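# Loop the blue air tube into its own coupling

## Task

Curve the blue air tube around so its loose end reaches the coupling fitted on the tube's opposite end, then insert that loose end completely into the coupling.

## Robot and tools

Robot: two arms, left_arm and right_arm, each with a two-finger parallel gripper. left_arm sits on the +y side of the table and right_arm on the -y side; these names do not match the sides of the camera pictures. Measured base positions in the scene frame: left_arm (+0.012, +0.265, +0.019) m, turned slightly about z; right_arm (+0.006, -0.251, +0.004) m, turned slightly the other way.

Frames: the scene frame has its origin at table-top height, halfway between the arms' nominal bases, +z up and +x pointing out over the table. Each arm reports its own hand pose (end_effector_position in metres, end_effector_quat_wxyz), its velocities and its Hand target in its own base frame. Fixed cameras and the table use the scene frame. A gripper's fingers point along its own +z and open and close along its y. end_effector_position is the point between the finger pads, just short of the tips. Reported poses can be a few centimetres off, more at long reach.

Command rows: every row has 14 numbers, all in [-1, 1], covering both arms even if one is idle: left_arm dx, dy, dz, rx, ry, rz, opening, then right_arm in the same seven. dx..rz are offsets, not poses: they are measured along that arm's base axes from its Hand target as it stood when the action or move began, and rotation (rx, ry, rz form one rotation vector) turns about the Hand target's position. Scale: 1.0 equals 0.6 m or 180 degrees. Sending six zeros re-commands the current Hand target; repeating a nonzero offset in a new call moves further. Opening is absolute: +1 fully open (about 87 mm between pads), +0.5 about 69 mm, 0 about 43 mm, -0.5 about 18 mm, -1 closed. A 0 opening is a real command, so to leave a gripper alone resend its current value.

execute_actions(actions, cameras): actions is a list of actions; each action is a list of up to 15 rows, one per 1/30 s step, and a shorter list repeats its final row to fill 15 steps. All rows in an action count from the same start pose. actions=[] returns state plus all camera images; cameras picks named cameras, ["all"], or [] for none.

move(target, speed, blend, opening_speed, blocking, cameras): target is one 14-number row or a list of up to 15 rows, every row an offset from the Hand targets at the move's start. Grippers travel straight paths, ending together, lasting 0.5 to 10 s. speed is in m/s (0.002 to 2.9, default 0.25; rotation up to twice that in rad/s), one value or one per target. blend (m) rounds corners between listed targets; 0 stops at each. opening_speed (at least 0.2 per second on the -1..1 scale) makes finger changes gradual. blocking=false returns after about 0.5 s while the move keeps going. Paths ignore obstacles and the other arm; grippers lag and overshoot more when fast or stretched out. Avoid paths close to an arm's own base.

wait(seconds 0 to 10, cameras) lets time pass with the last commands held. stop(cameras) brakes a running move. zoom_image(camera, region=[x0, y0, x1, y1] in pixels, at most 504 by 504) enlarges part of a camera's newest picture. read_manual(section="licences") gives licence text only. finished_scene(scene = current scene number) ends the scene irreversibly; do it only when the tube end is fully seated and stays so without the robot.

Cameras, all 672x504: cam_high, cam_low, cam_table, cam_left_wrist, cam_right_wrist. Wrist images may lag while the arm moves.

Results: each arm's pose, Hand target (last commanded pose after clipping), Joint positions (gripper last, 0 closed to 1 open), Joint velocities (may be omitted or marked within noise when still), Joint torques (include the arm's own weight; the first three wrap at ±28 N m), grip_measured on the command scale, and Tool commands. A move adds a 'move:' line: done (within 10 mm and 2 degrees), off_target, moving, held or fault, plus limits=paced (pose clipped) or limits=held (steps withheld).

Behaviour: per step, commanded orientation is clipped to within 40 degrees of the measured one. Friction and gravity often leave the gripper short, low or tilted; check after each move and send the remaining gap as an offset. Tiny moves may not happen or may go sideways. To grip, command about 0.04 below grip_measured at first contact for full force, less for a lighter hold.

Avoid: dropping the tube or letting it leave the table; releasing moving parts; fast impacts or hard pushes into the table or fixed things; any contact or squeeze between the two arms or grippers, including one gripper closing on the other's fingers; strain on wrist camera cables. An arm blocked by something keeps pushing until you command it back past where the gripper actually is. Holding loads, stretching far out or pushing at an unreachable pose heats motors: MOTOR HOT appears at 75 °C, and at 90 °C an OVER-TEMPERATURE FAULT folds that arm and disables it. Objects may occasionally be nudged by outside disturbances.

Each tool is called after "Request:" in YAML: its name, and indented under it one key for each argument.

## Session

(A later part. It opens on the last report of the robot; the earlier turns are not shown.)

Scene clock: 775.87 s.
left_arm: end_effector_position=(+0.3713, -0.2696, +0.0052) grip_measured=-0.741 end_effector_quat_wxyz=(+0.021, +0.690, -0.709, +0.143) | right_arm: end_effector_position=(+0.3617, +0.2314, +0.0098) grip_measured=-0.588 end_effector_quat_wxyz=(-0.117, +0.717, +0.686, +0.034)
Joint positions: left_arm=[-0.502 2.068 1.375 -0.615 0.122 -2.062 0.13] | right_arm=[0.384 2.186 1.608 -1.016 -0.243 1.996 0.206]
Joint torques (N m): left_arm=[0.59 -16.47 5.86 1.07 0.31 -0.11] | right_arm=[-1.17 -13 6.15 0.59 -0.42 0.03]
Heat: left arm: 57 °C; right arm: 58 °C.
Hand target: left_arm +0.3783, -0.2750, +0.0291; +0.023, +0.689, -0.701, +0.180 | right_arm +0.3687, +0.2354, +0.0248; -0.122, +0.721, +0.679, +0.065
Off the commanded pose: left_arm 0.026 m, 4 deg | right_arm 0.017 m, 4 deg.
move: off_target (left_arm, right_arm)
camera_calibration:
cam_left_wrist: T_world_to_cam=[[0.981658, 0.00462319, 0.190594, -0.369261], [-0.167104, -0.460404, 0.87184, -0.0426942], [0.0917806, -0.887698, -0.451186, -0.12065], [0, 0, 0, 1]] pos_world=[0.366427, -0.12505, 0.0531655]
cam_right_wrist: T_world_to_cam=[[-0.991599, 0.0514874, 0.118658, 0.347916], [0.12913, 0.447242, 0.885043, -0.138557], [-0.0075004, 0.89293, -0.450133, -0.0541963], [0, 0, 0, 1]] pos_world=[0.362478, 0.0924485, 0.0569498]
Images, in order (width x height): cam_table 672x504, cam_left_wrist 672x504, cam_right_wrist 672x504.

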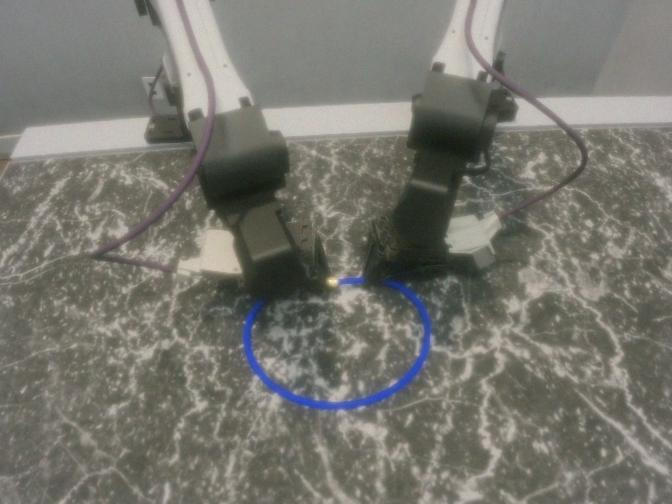

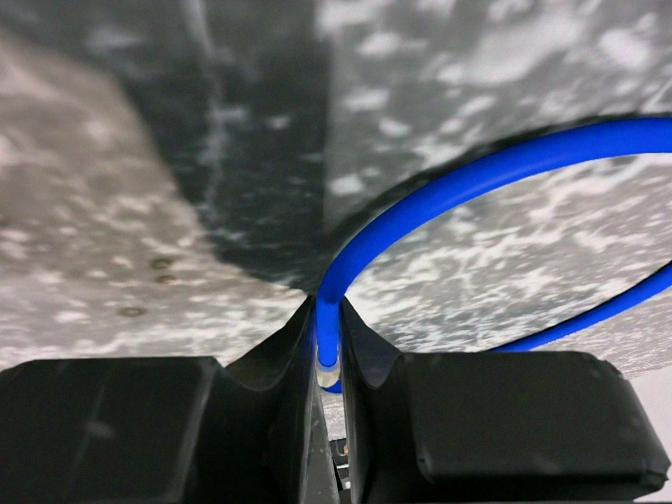

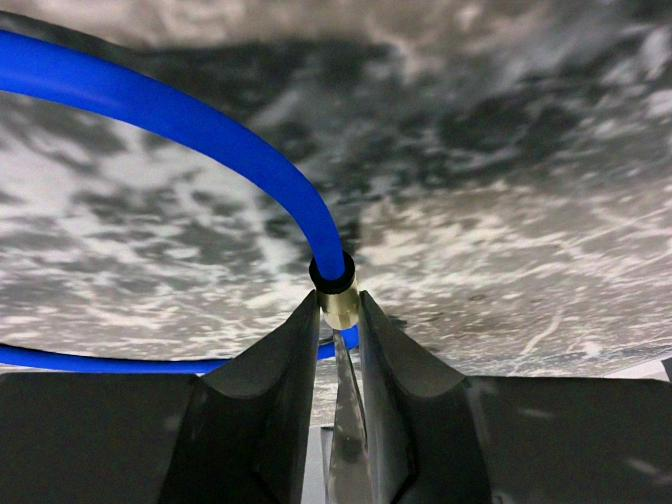

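Request:
move:
  target: [-0.016,-0.06,-0.005,-0.035,0,0.0,-1,-0.016,0.06,-0.003,0.035,0.0,0.0,-1]
  speed: 0.05
  cameras: ["cam_table","cam_left_wrist","cam_right_wrist"]

Request:
zoom_image:
  camera: "cam_left_wrist"
  region: [260, 250, 420, 410]

Request:
zoom_image:
  camera: "cam_right_wrist"
  region: [260, 230, 420, 390]

Request:
zoom_image:
  camera: "cam_table"
  region: [310, 250, 400, 312]

Scene clock: 781.40 s.
left_arm: end_effector_position=(+0.3689, -0.2711, +0.0023) grip_measured=-0.741 end_effector_quat_wxyz=(+0.027, +0.691, -0.706, +0.149) | right_arm: end_effector_position=(+0.3588, +0.2328, +0.0050) grip_measured=-0.588 end_effector_quat_wxyz=(-0.122, +0.722, +0.679, +0.044)
Joint positions: left_arm=[-0.502 2.064 1.349 -0.584 0.138 -2.07 0.13] | right_arm=[0.384 2.171 1.556 -0.963 -0.26 2.015 0.206]
Joint torques (N m): left_arm=[-3.15 -14.23 5.72 1.82 1.17 -0.44] | right_arm=[3.4 -12.01 5.97 1.1 -1.41 0.33]
Heat: left arm: 57 °C; right arm: 59 °C.
Hand target: left_arm +0.3687, -0.3110, +0.0261; +0.061, +0.687, -0.690, +0.218 | right_arm +0.3591, +0.2714, +0.0230; -0.161, +0.713, +0.674, +0.102
Off the commanded pose: left_arm 0.046 m, 9 deg | right_arm 0.043 m, 8 deg.
joint sent to its limit (left arm) — joint 6 (wrist roll), lower limit. The joint targets are off in position and orientation.
move: off_target (left_arm, right_arm)
camera_calibration:
cam_left_wrist: T_world_to_cam=[[0.981911, 0.0113691, 0.188999, -0.364614], [-0.164313, -0.444823, 0.880417, -0.0381059], [0.0940807, -0.895546, -0.434909, -0.12599], [0, 0, 0, 1]] pos_world=[0.36361, -0.125635, 0.0476667]
cam_right_wrist: T_world_to_cam=[[-0.990992, 0.0670735, 0.115917, 0.341668], [0.13352, 0.427615, 0.894046, -0.131617], [0.0103987, 0.901469, -0.432719, -0.0661887], [0, 0, 0, 1]] pos_world=[0.356852, 0.0930316, 0.0494253]
Images, in order (width x height): cam_table 672x504, cam_left_wrist 672x504, cam_right_wrist 672x504.

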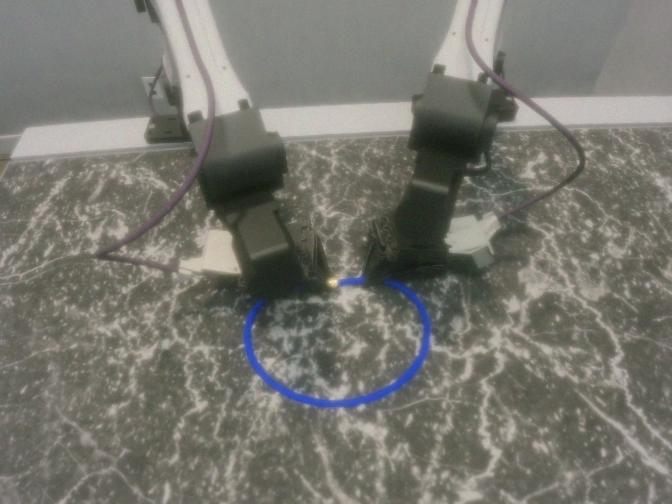

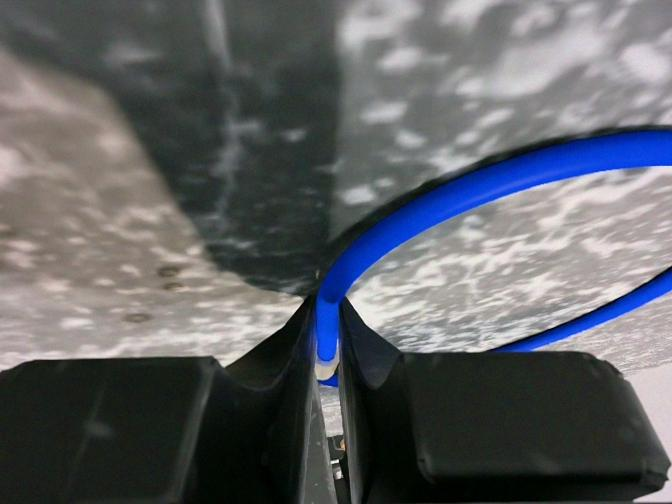

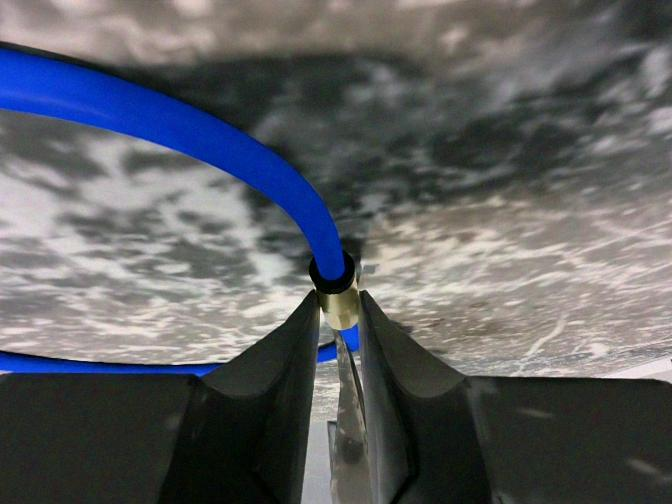

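Scaled by 3.150 from the camera's 672x504 image, which has a finer 960x720 frame.

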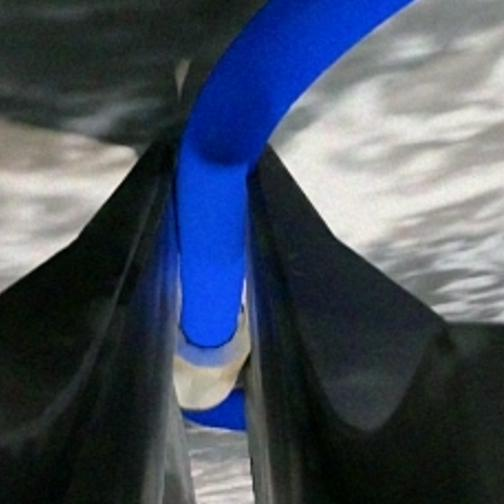

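Scaled by 3.150 from the camera's 672x504 image, which has a finer 960x720 frame.

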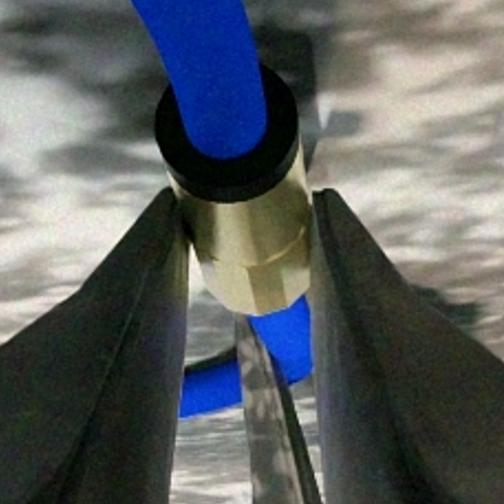

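Scaled by 5.600 from the camera's 672x504 image, which has a finer 960x720 frame.

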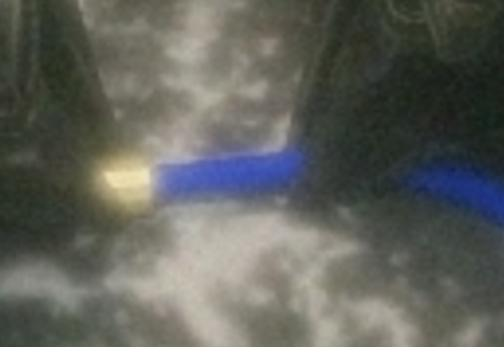

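Request:
move:
  target: [-0.01,-0.045,0.014,-0.02,0,0.0,-1,-0.01,0.045,0.014,0.02,0.0,0.0,-1]
  speed: 0.05
  cameras: ["cam_table","cam_left_wrist","cam_right_wrist"]

Request:
zoom_image:
  camera: "cam_left_wrist"
  region: [260, 250, 420, 410]

Request:
zoom_image:
  camera: "cam_right_wrist"
  region: [260, 230, 420, 390]

Request:
zoom_image:
  camera: "cam_table"
  region: [310, 250, 400, 312]

Scene clock: 786.83 s.
left_arm: end_effector_position=(+0.3670, -0.2741, +0.0027) grip_measured=-0.741 end_effector_quat_wxyz=(+0.028, +0.690, -0.708, +0.149) | right_arm: end_effector_position=(+0.3557, +0.2389, +0.0059) grip_measured=-0.588 end_effector_quat_wxyz=(-0.123, +0.733, +0.668, +0.041)
Joint positions: left_arm=[-0.51 2.063 1.349 -0.584 0.138 -2.074 0.13] | right_arm=[0.402 2.163 1.548 -0.96 -0.26 2.065 0.206]
Joint torques (N m): left_arm=[-5.26 -13.5 8.05 1.94 1.81 -0.38] | right_arm=[5.56 -12.3 6.45 1.36 -2 0.24]
Heat: left arm: 57 °C; right arm: 60 °C.
Hand target: left_arm +0.3626, -0.3381, +0.0345; +0.082, +0.685, -0.683, +0.240 | right_arm +0.3531, +0.2984, +0.0314; -0.184, +0.708, +0.671, +0.123
Off the commanded pose: left_arm 0.071 m, 12 deg | right_arm 0.065 m, 12 deg.
joint sent to its limit (left arm) — joint 6 (wrist roll), lower limit. The joint targets are off in position and orientation.
joint sent to its limit (right arm) — joint 6 (wrist roll), upper limit. The joint targets are off in position, not in orientation.
move: off_target (left_arm, right_arm)
camera_calibration:
cam_left_wrist: T_world_to_cam=[[0.98204, 0.00796837, 0.188504, -0.363722], [-0.165507, -0.443278, 0.880972, -0.0392331], [0.0905798, -0.896349, -0.433998, -0.127341], [0, 0, 0, 1]] pos_world=[0.36223, -0.128634, 0.0478609]
cam_right_wrist: T_world_to_cam=[[-0.987383, 0.0978013, 0.12454, 0.329443], [0.154661, 0.426796, 0.891025, -0.141885], [0.0339902, 0.899044, -0.436537, -0.0789554], [0, 0, 0, 1]] pos_world=[0.349914, 0.0993201, 0.0509269]
Images, in order (width x height): cam_table 672x504, cam_left_wrist 672x504, cam_right_wrist 672x504.

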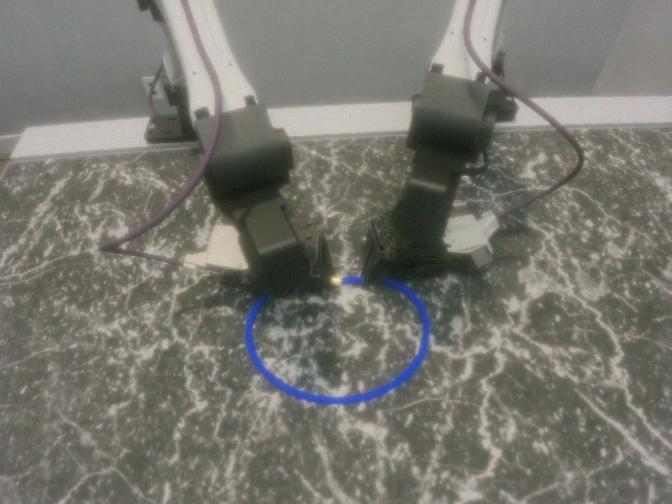

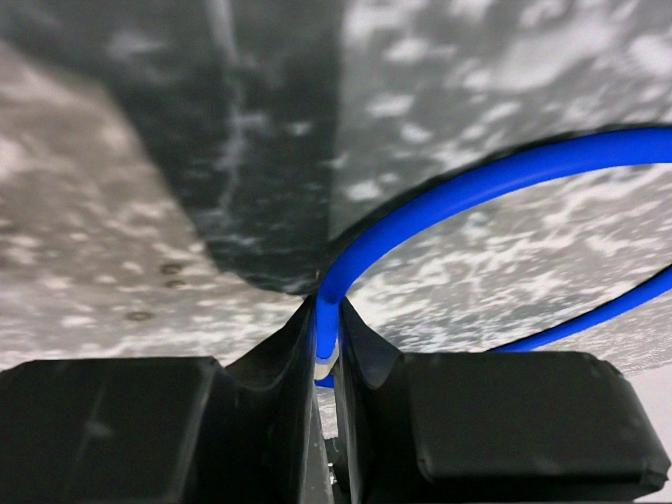

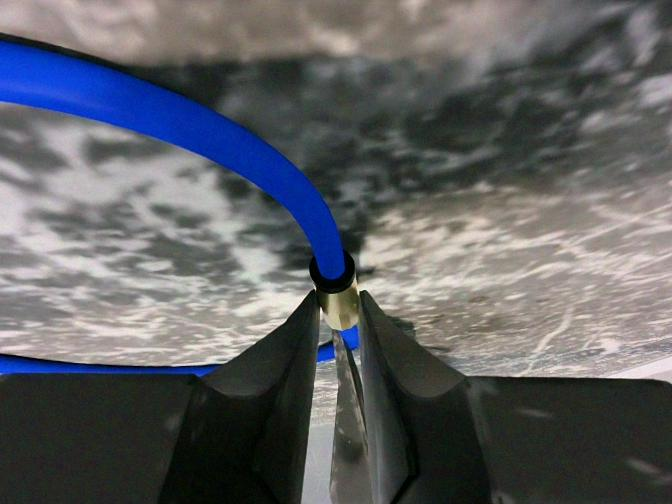

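Scaled by 3.150 from the camera's 672x504 image, which has a finer 960x720 frame.

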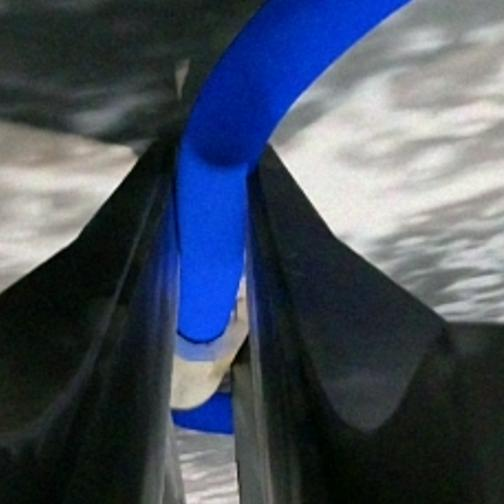

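Scaled by 3.150 from the camera's 672x504 image, which has a finer 960x720 frame.

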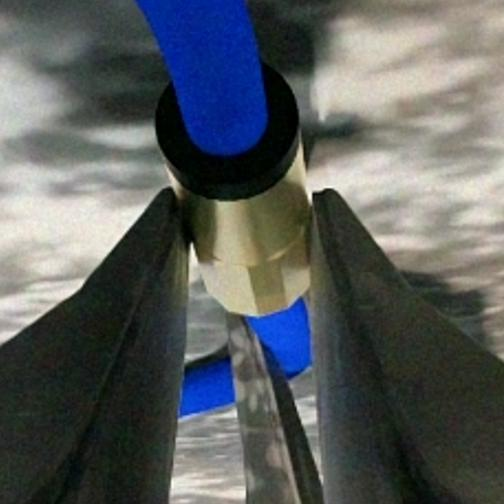

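Scaled by 5.600 from the camera's 672x504 image, which has a finer 960x720 frame.

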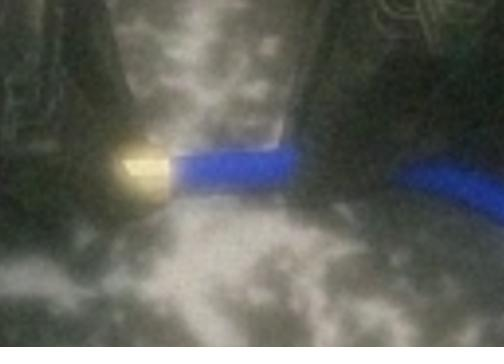

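Request:
move:
  target: [-0.012,-0.03,0.006,0,0,-0.05,-1,-0.012,0.03,0.008,0,0.0,0.05,-1]
  speed: 0.05
  cameras: ["cam_table","cam_left_wrist","cam_right_wrist"]

Request:
zoom_image:
  camera: "cam_left_wrist"
  region: [260, 250, 420, 410]

Request:
zoom_image:
  camera: "cam_right_wrist"
  region: [260, 230, 420, 390]

Request:
zoom_image:
  camera: "cam_table"
  region: [310, 250, 400, 312]

Scene clock: 794.30 s.
left_arm: end_effector_position=(+0.3610, -0.2783, +0.0043) grip_measured=-0.741 end_effector_quat_wxyz=(+0.030, +0.682, -0.716, +0.144) | right_arm: end_effector_position=(+0.3511, +0.2376, +0.0115) grip_measured=-0.592 end_effector_quat_wxyz=(-0.118, +0.700, +0.704, +0.029)
Joint positions: left_arm=[-0.524 2.062 1.359 -0.607 0.138 -2.064 0.13] | right_arm=[0.407 2.178 1.601 -1.029 -0.242 1.967 0.204]
Joint torques (N m): left_arm=[-6.74 -11.74 11.59 1.73 1.98 -0.11] | right_arm=[8.03 -9.24 12.11 0.95 -2.31 -0.06]
Heat: left arm: 56 °C; right arm: 59 °C.
Hand target: left_arm +0.3555, -0.3560, +0.0383; +0.101, +0.629, -0.735, +0.233 | right_arm +0.3459, +0.3165, +0.0363; -0.193, +0.653, +0.724, +0.108
Off the commanded pose: left_arm 0.085 m, 15 deg | right_arm 0.083 m, 14 deg.
move: off_target (left_arm, right_arm)
camera_calibration:
cam_left_wrist: T_world_to_cam=[[0.983354, -0.0173469, 0.180868, -0.365633], [-0.169521, -0.44587, 0.878899, -0.0427818], [0.0653975, -0.89493, -0.441389, -0.120375], [0, 0, 0, 1]] pos_world=[0.360167, -0.133145, 0.0506]
cam_right_wrist: T_world_to_cam=[[-0.992431, 0.000968125, 0.122797, 0.349195], [0.109746, 0.455665, 0.88336, -0.136646], [-0.055099, 0.890151, -0.452323, -0.0417334], [0, 0, 0, 1]] pos_world=[0.359249, 0.099076, 0.0589511]
Images, in order (width x height): cam_table 672x504, cam_left_wrist 672x504, cam_right_wrist 672x504.

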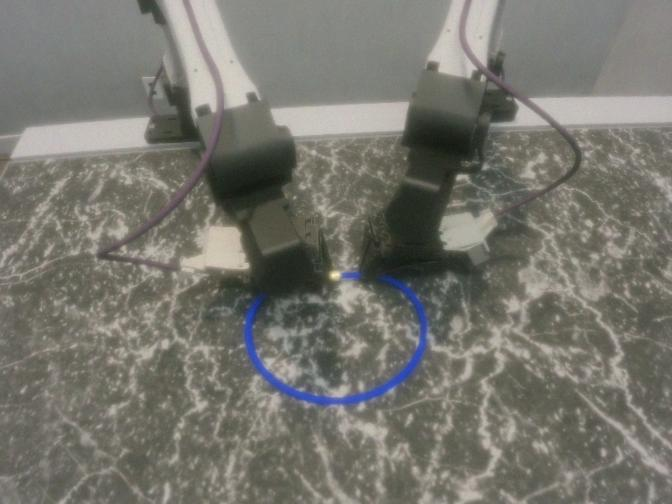

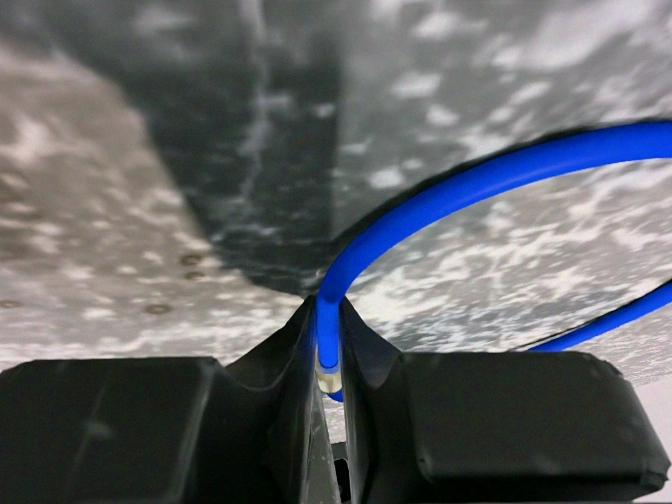

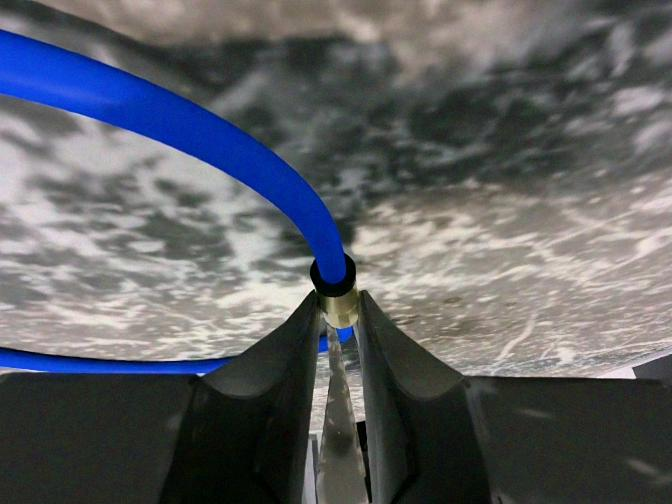

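Scaled by 3.150 from the camera's 672x504 image, which has a finer 960x720 frame.

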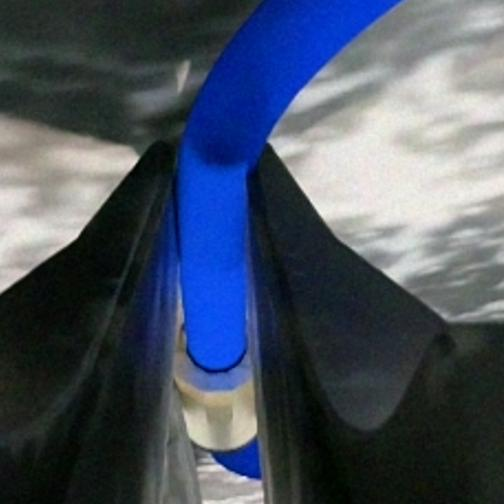

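Scaled by 3.150 from the camera's 672x504 image, which has a finer 960x720 frame.

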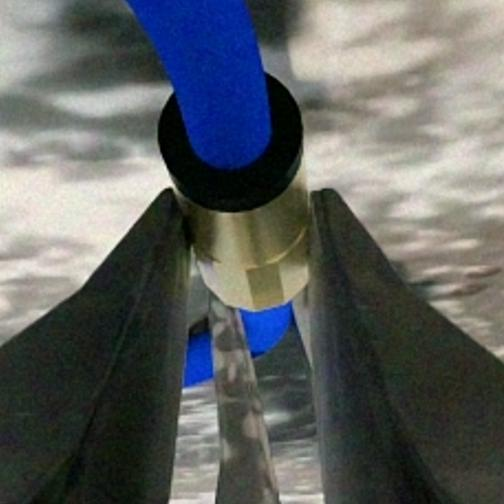

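Scaled by 5.600 from the camera's 672x504 image, which has a finer 960x720 frame.

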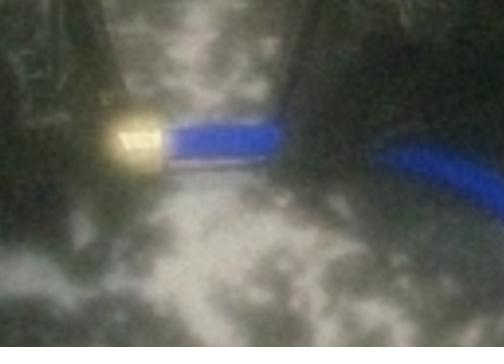

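Request:
move:
  target: [-0.012,-0.025,0.0,0,0,-0.01,-1,-0.012,0.025,-0.008,0,0.0,0.01,-1]
  speed: 0.05
  cameras: ["cam_table","cam_left_wrist","cam_right_wrist"]

Request:
zoom_image:
  camera: "cam_left_wrist"
  region: [260, 250, 420, 410]

Request:
zoom_image:
  camera: "cam_right_wrist"
  region: [260, 230, 420, 390]

Request:
zoom_image:
  camera: "cam_table"
  region: [310, 250, 400, 312]

Scene clock: 799.37 s.
left_arm: end_effector_position=(+0.3591, -0.2767, +0.0030) grip_measured=-0.742 end_effector_quat_wxyz=(+0.026, +0.678, -0.722, +0.138) | right_arm: end_effector_position=(+0.3497, +0.2301, +0.0094) grip_measured=-0.592 end_effector_quat_wxyz=(-0.109, +0.697, +0.708, +0.018)
Joint positions: left_arm=[-0.526 2.062 1.359 -0.616 0.128 -2.05 0.129] | right_arm=[0.401 2.178 1.601 -1.046 -0.216 1.95 0.204]
Joint torques (N m): left_arm=[-0.08 -11.37 6.72 0.83 0.2 -0.09] | right_arm=[0.38 -9.87 7.08 0.4 -0.34 0.01]
Heat: left arm: 56 °C; right arm: 58 °C.
Hand target: left_arm +0.3588, -0.2806, +0.0046; +0.033, +0.679, -0.720, +0.144 (not the last commanded pose) | right_arm +0.3498, +0.2387, +0.0117; -0.120, +0.697, +0.706, +0.029 (not the last commanded pose)
Off the commanded pose: left_arm 0.101 m, 16 deg | right_arm 0.104 m, 16 deg.
move: held (left_arm, right_arm; a check stopped the path); limits=held
pose unreachable (left arm): on one or more control steps of this call, first in action 0 (counted from 0), this arm could not follow its commanded pose, so it was not sent that pose on those steps. It may still have moved: this result reports where it is.
cause: moving toward the commanded pose would bring a part of the arm too close to another arm (this arm's wrist (the part past joint 4) and the right arm's wrist (the part past joint 4), at the place that arm was heading or pushing toward when its own hold began).
pose unreachable (right arm): on one or more control steps of this call, first in action 0 (counted from 0), this arm could not follow its commanded pose, so it was not sent that pose on those steps. It may still have moved: this result reports where it is.
cause: moving toward the commanded pose would bring a part of the arm too close to another arm (this arm's wrist (the part past joint 4) and the left arm's wrist (the part past joint 4), along the way the arms are being sent, or toward where that arm still pushes).
camera_calibration:
cam_left_wrist: T_world_to_cam=[[0.983007, -0.0325545, 0.180658, -0.3676], [-0.175447, -0.456105, 0.87246, -0.0419182], [0.0539967, -0.88933, -0.454066, -0.113653], [0, 0, 0, 1]] pos_world=[0.360135, -0.132161, 0.051376]
cam_right_wrist: T_world_to_cam=[[-0.992146, -0.00728542, 0.124876, 0.349816], [0.105945, 0.481819, 0.869843, -0.135912], [-0.0665048, 0.876241, -0.477262, -0.0286024], [0, 0, 0, 1]] pos_world=[0.359565, 0.0930959, 0.0608873]
Images, in order (width x height): cam_table 672x504, cam_left_wrist 672x504, cam_right_wrist 672x504.

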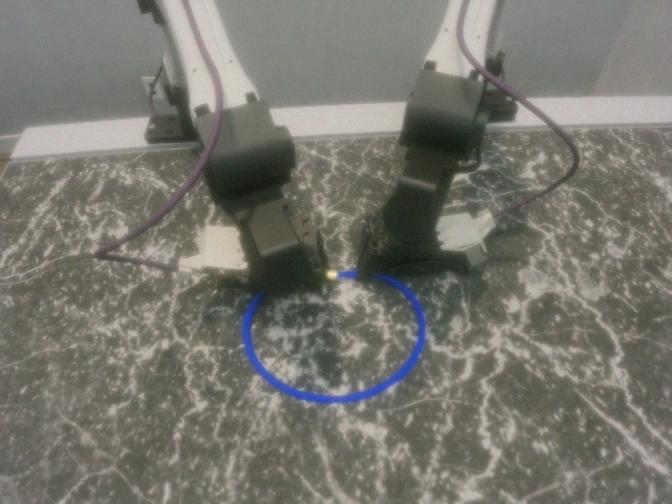

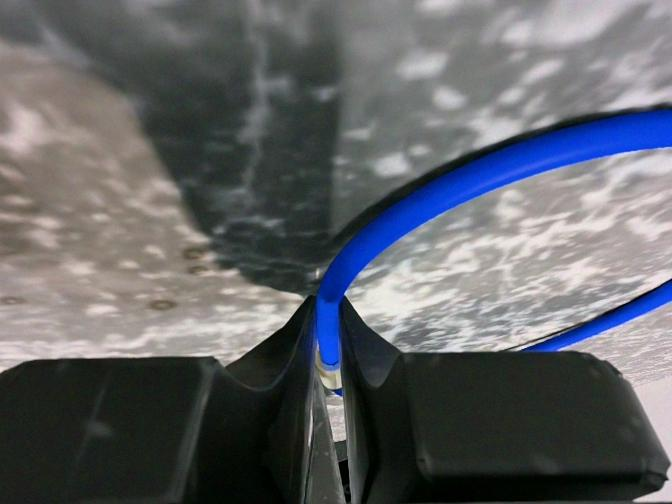

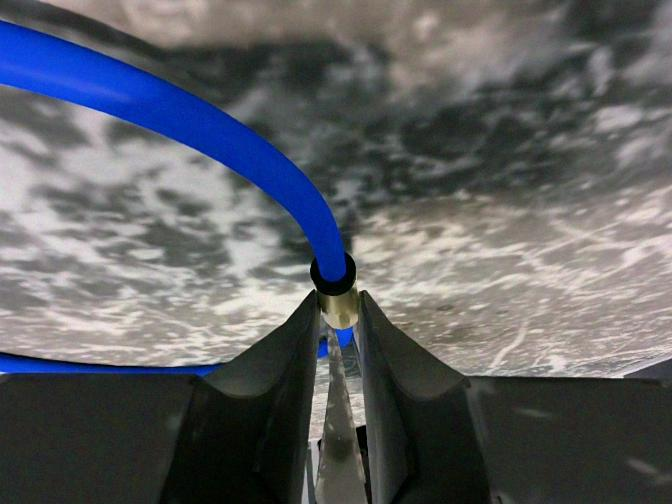

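Scaled by 3.150 from the camera's 672x504 image, which has a finer 960x720 frame.

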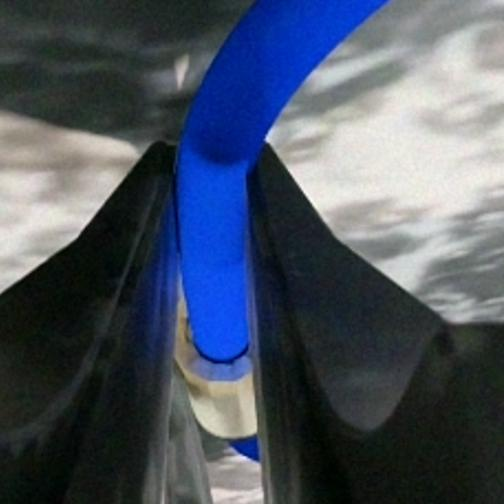

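Scaled by 3.150 from the camera's 672x504 image, which has a finer 960x720 frame.

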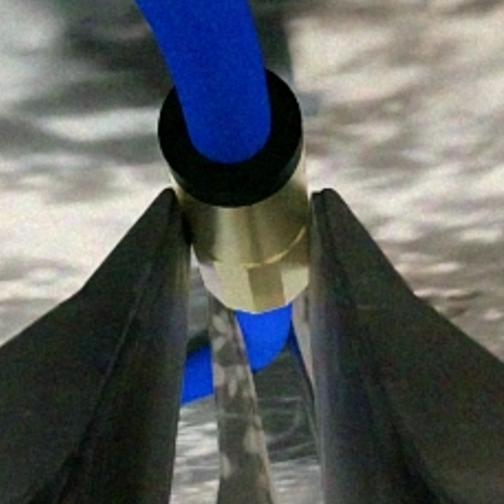

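Scaled by 5.600 from the camera's 672x504 image, which has a finer 960x720 frame.

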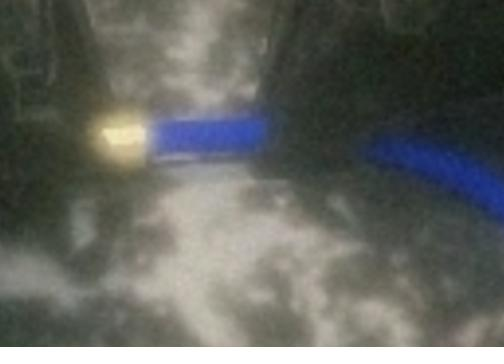

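Request:
move:
  target: [-0.01,-0.125,0.045,-0.07,0,-0.05,-1,-0.01,0.13,0.035,0.07,0.0,0.05,-1]
  speed: 0.05
  cameras: ["cam_table","cam_left_wrist","cam_right_wrist"]

Request:
zoom_image:
  camera: "cam_left_wrist"
  region: [260, 250, 420, 410]

Request:
zoom_image:
  camera: "cam_right_wrist"
  region: [260, 230, 420, 390]

Request:
zoom_image:
  camera: "cam_table"
  region: [310, 250, 400, 312]

Scene clock: 809.20 s.
left_arm: end_effector_position=(+0.3566, -0.2772, +0.0042) grip_measured=-0.742 end_effector_quat_wxyz=(-0.029, -0.662, +0.738, -0.127) | right_arm: end_effector_position=(+0.3492, +0.2378, +0.0099) grip_measured=-0.593 end_effector_quat_wxyz=(-0.115, +0.662, +0.741, +0.010)
Joint positions: left_arm=[-0.526 2.077 1.398 -0.667 0.133 -2.004 0.129] | right_arm=[0.415 2.228 1.684 -1.105 -0.217 1.864 0.203]
Joint torques (N m): left_arm=[-5.53 -9.83 12.22 1.68 2.42 -0.1] | right_arm=[7.1 -9.32 11.77 0.86 -2.58 -0.01]
Heat: left arm: 55 °C; right arm: 57 °C.
Hand target: left_arm +0.3528, -0.3556, +0.0314; -0.119, -0.613, +0.750, -0.219 | right_arm +0.3438, +0.3167, +0.0326; -0.198, +0.622, +0.751, +0.097
Off the commanded pose: left_arm 0.083 m, 16 deg | right_arm 0.082 m, 15 deg.
move: off_target (left_arm, right_arm)
camera_calibration:
cam_left_wrist: T_world_to_cam=[[0.983092, -0.07997, 0.164725, -0.378441], [-0.182988, -0.461988, 0.867803, -0.0425526], [0.00670265, -0.883273, -0.46881, -0.0947317], [0, 0, 0, 1]] pos_world=[0.364891, -0.133597, 0.0548547]
cam_right_wrist: T_world_to_cam=[[-0.985387, -0.104483, 0.134517, 0.369968], [0.0671657, 0.487402, 0.870591, -0.12771], [-0.156526, 0.866904, -0.473262, -0.00156223], [0, 0, 0, 1]] pos_world=[0.372895, 0.102256, 0.0606768]
Images, in order (width x height): cam_table 672x504, cam_left_wrist 672x504, cam_right_wrist 672x504.

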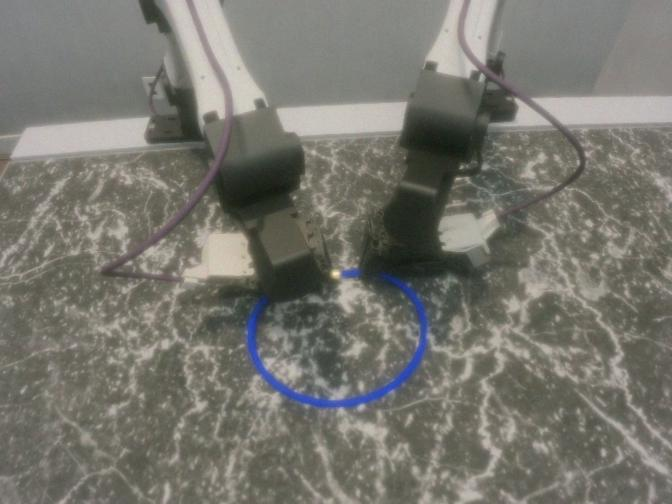

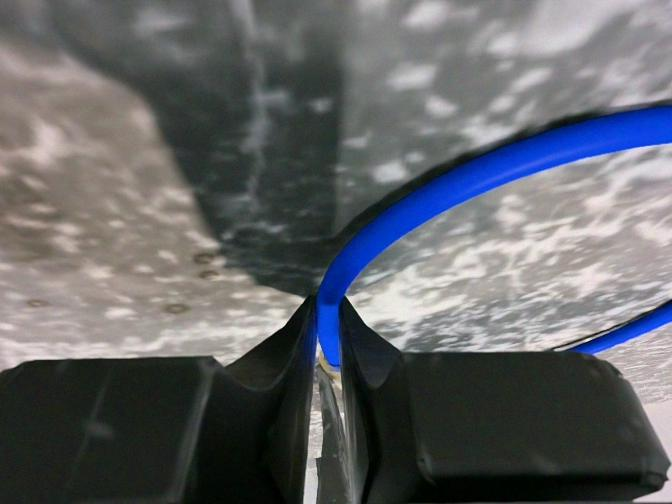

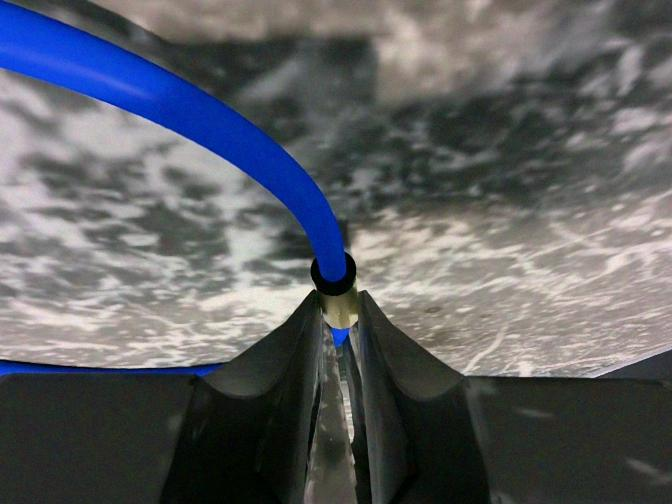

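Scaled by 3.150 from the camera's 672x504 image, which has a finer 960x720 frame.

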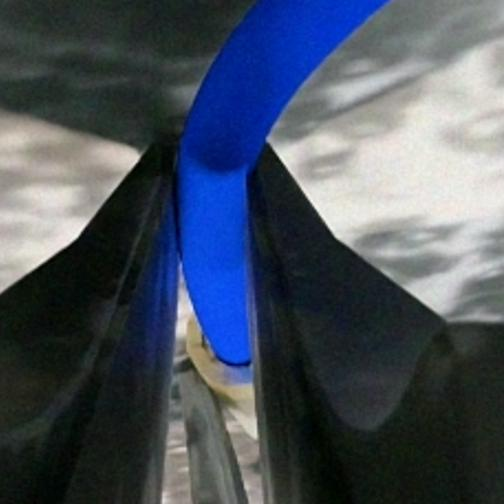

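Scaled by 3.150 from the camera's 672x504 image, which has a finer 960x720 frame.

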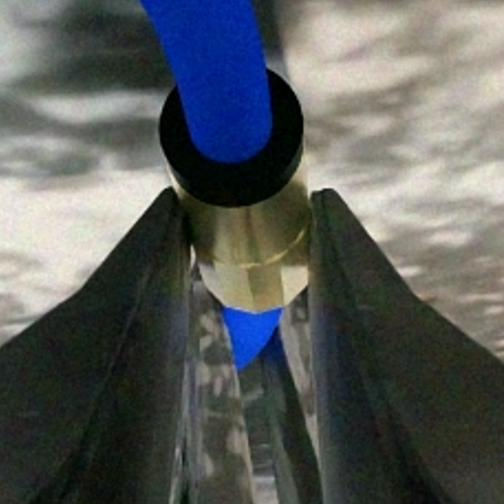

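Scaled by 5.600 from the camera's 672x504 image, which has a finer 960x720 frame.

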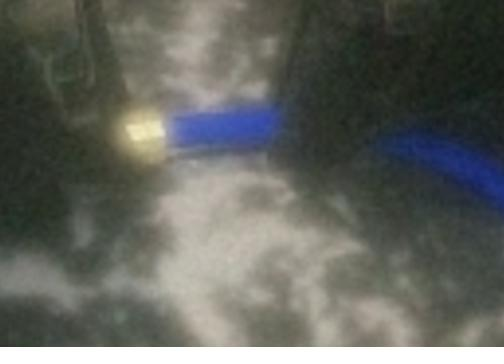

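Request:
move:
  target: [-0.012,-0.04,0.0,-0.03,0,0.015,-1,-0.012,0.04,0.0,0.03,0.0,-0.02,-1]
  speed: 0.05
  cameras: ["cam_table","cam_left_wrist","cam_right_wrist"]

Request:
zoom_image:
  camera: "cam_left_wrist"
  region: [260, 250, 420, 410]

Request:
zoom_image:
  camera: "cam_right_wrist"
  region: [260, 230, 420, 390]

Request:
zoom_image:
  camera: "cam_table"
  region: [310, 250, 400, 312]

Scene clock: 814.30 s.
left_arm: end_effector_position=(+0.3556, -0.2732, +0.0026) grip_measured=-0.742 end_effector_quat_wxyz=(-0.026, -0.663, +0.739, -0.119) | right_arm: end_effector_position=(+0.3485, +0.2341, +0.0090) grip_measured=-0.593 end_effector_quat_wxyz=(-0.110, +0.659, +0.744, +0.004)
Joint positions: left_arm=[-0.523 2.077 1.398 -0.679 0.122 -1.999 0.129] | right_arm=[0.413 2.228 1.684 -1.112 -0.203 1.854 0.203]
Joint torques (N m): left_arm=[-0.29 -11.52 6.78 0.79 0.22 -0.07] | right_arm=[-0.02 -10.18 7.04 0.27 -0.25 -0.03]
Heat: left arm: 55 °C; right arm: 57 °C.
Hand target: left_arm +0.3558, -0.2792, +0.0049; -0.033, -0.662, +0.738, -0.128 (not the last commanded pose) | right_arm +0.3486, +0.2392, +0.0104; -0.117, +0.660, +0.742, +0.012 (not the last commanded pose)
Off the commanded pose: left_arm 0.111 m, 21 deg | right_arm 0.110 m, 20 deg.
move: held (left_arm, right_arm; a check stopped the path); limits=held
pose unreachable (left arm): on one or more control steps of this call, first in action 0 (counted from 0), this arm could not follow its commanded pose, so it was not sent that pose on those steps. It may still have moved: this result reports where it is.
cause: moving toward the commanded pose would bring a part of the arm too close to another arm (this arm's wrist (the part past joint 4) and the right arm's wrist (the part past joint 4), along the way the arms are being sent, or toward where that arm still pushes).
pose unreachable (right arm): on one or more control steps of this call, first in action 0 (counted from 0), this arm could not follow its commanded pose, so it was not sent that pose on those steps. It may still have moved: this result reports where it is.
cause: moving toward the commanded pose would bring a part of the arm too close to another arm (this arm's wrist (the part past joint 4) and the left arm's wrist (the part past joint 4), along the way the arms are being sent, or toward where that arm still pushes).
camera_calibration:
cam_left_wrist: T_world_to_cam=[[0.983894, -0.0820773, 0.158796, -0.377744], [-0.178686, -0.475982, 0.861111, -0.0448008], [0.00490623, -0.875616, -0.482982, -0.08929], [0, 0, 0, 1]] pos_world=[0.364093, -0.130512, 0.0554371]
cam_right_wrist: T_world_to_cam=[[-0.984408, -0.111713, 0.13587, 0.370314], [0.0624443, 0.500174, 0.86367, -0.126353], [-0.164441, 0.858688, -0.4854, 0.00593675], [0, 0, 0, 1]] pos_world=[0.373406, 0.0994692, 0.0616943]
Images, in order (width x height): cam_table 672x504, cam_left_wrist 672x504, cam_right_wrist 672x504.

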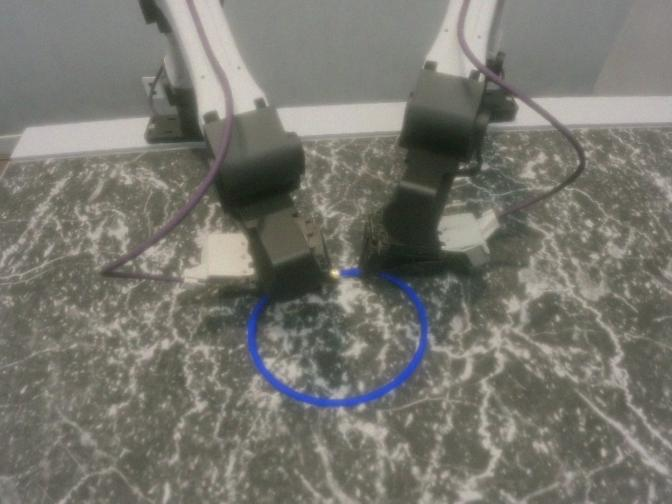

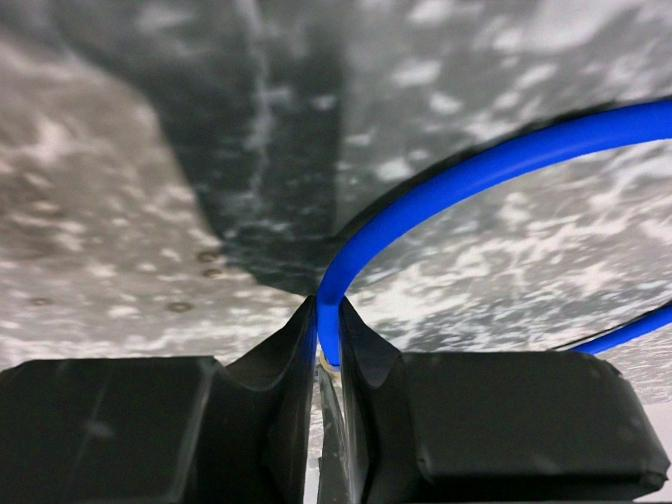

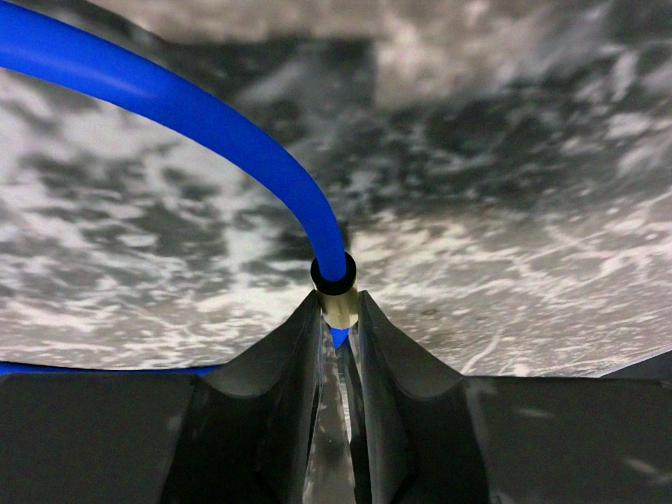

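Scaled by 3.150 from the camera's 672x504 image, which has a finer 960x720 frame.

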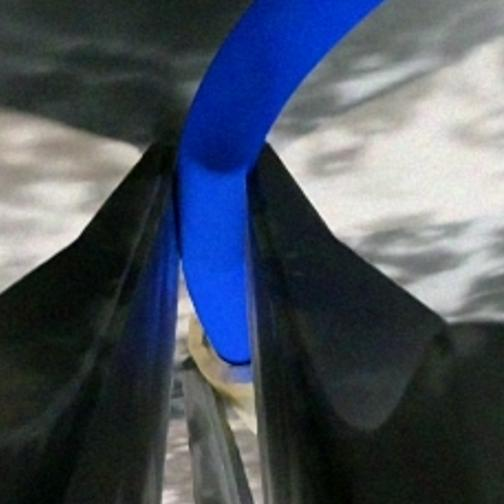

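Scaled by 3.150 from the camera's 672x504 image, which has a finer 960x720 frame.

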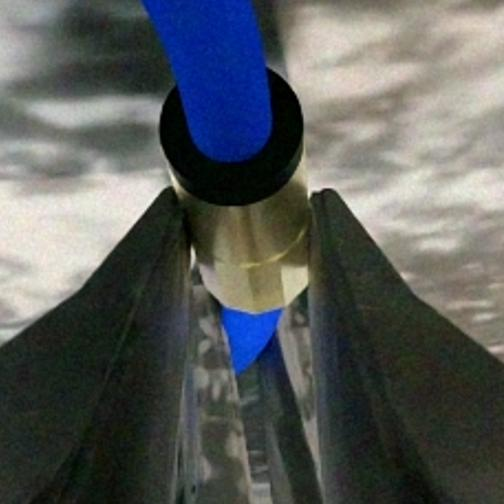

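Scaled by 5.600 from the camera's 672x504 image, which has a finer 960x720 frame.

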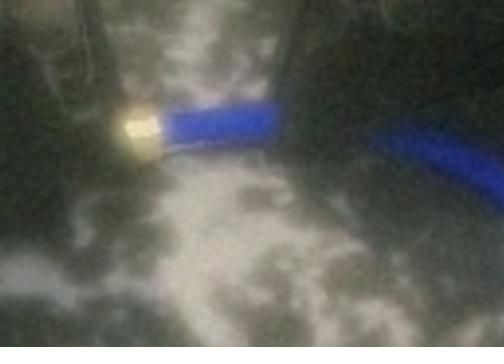

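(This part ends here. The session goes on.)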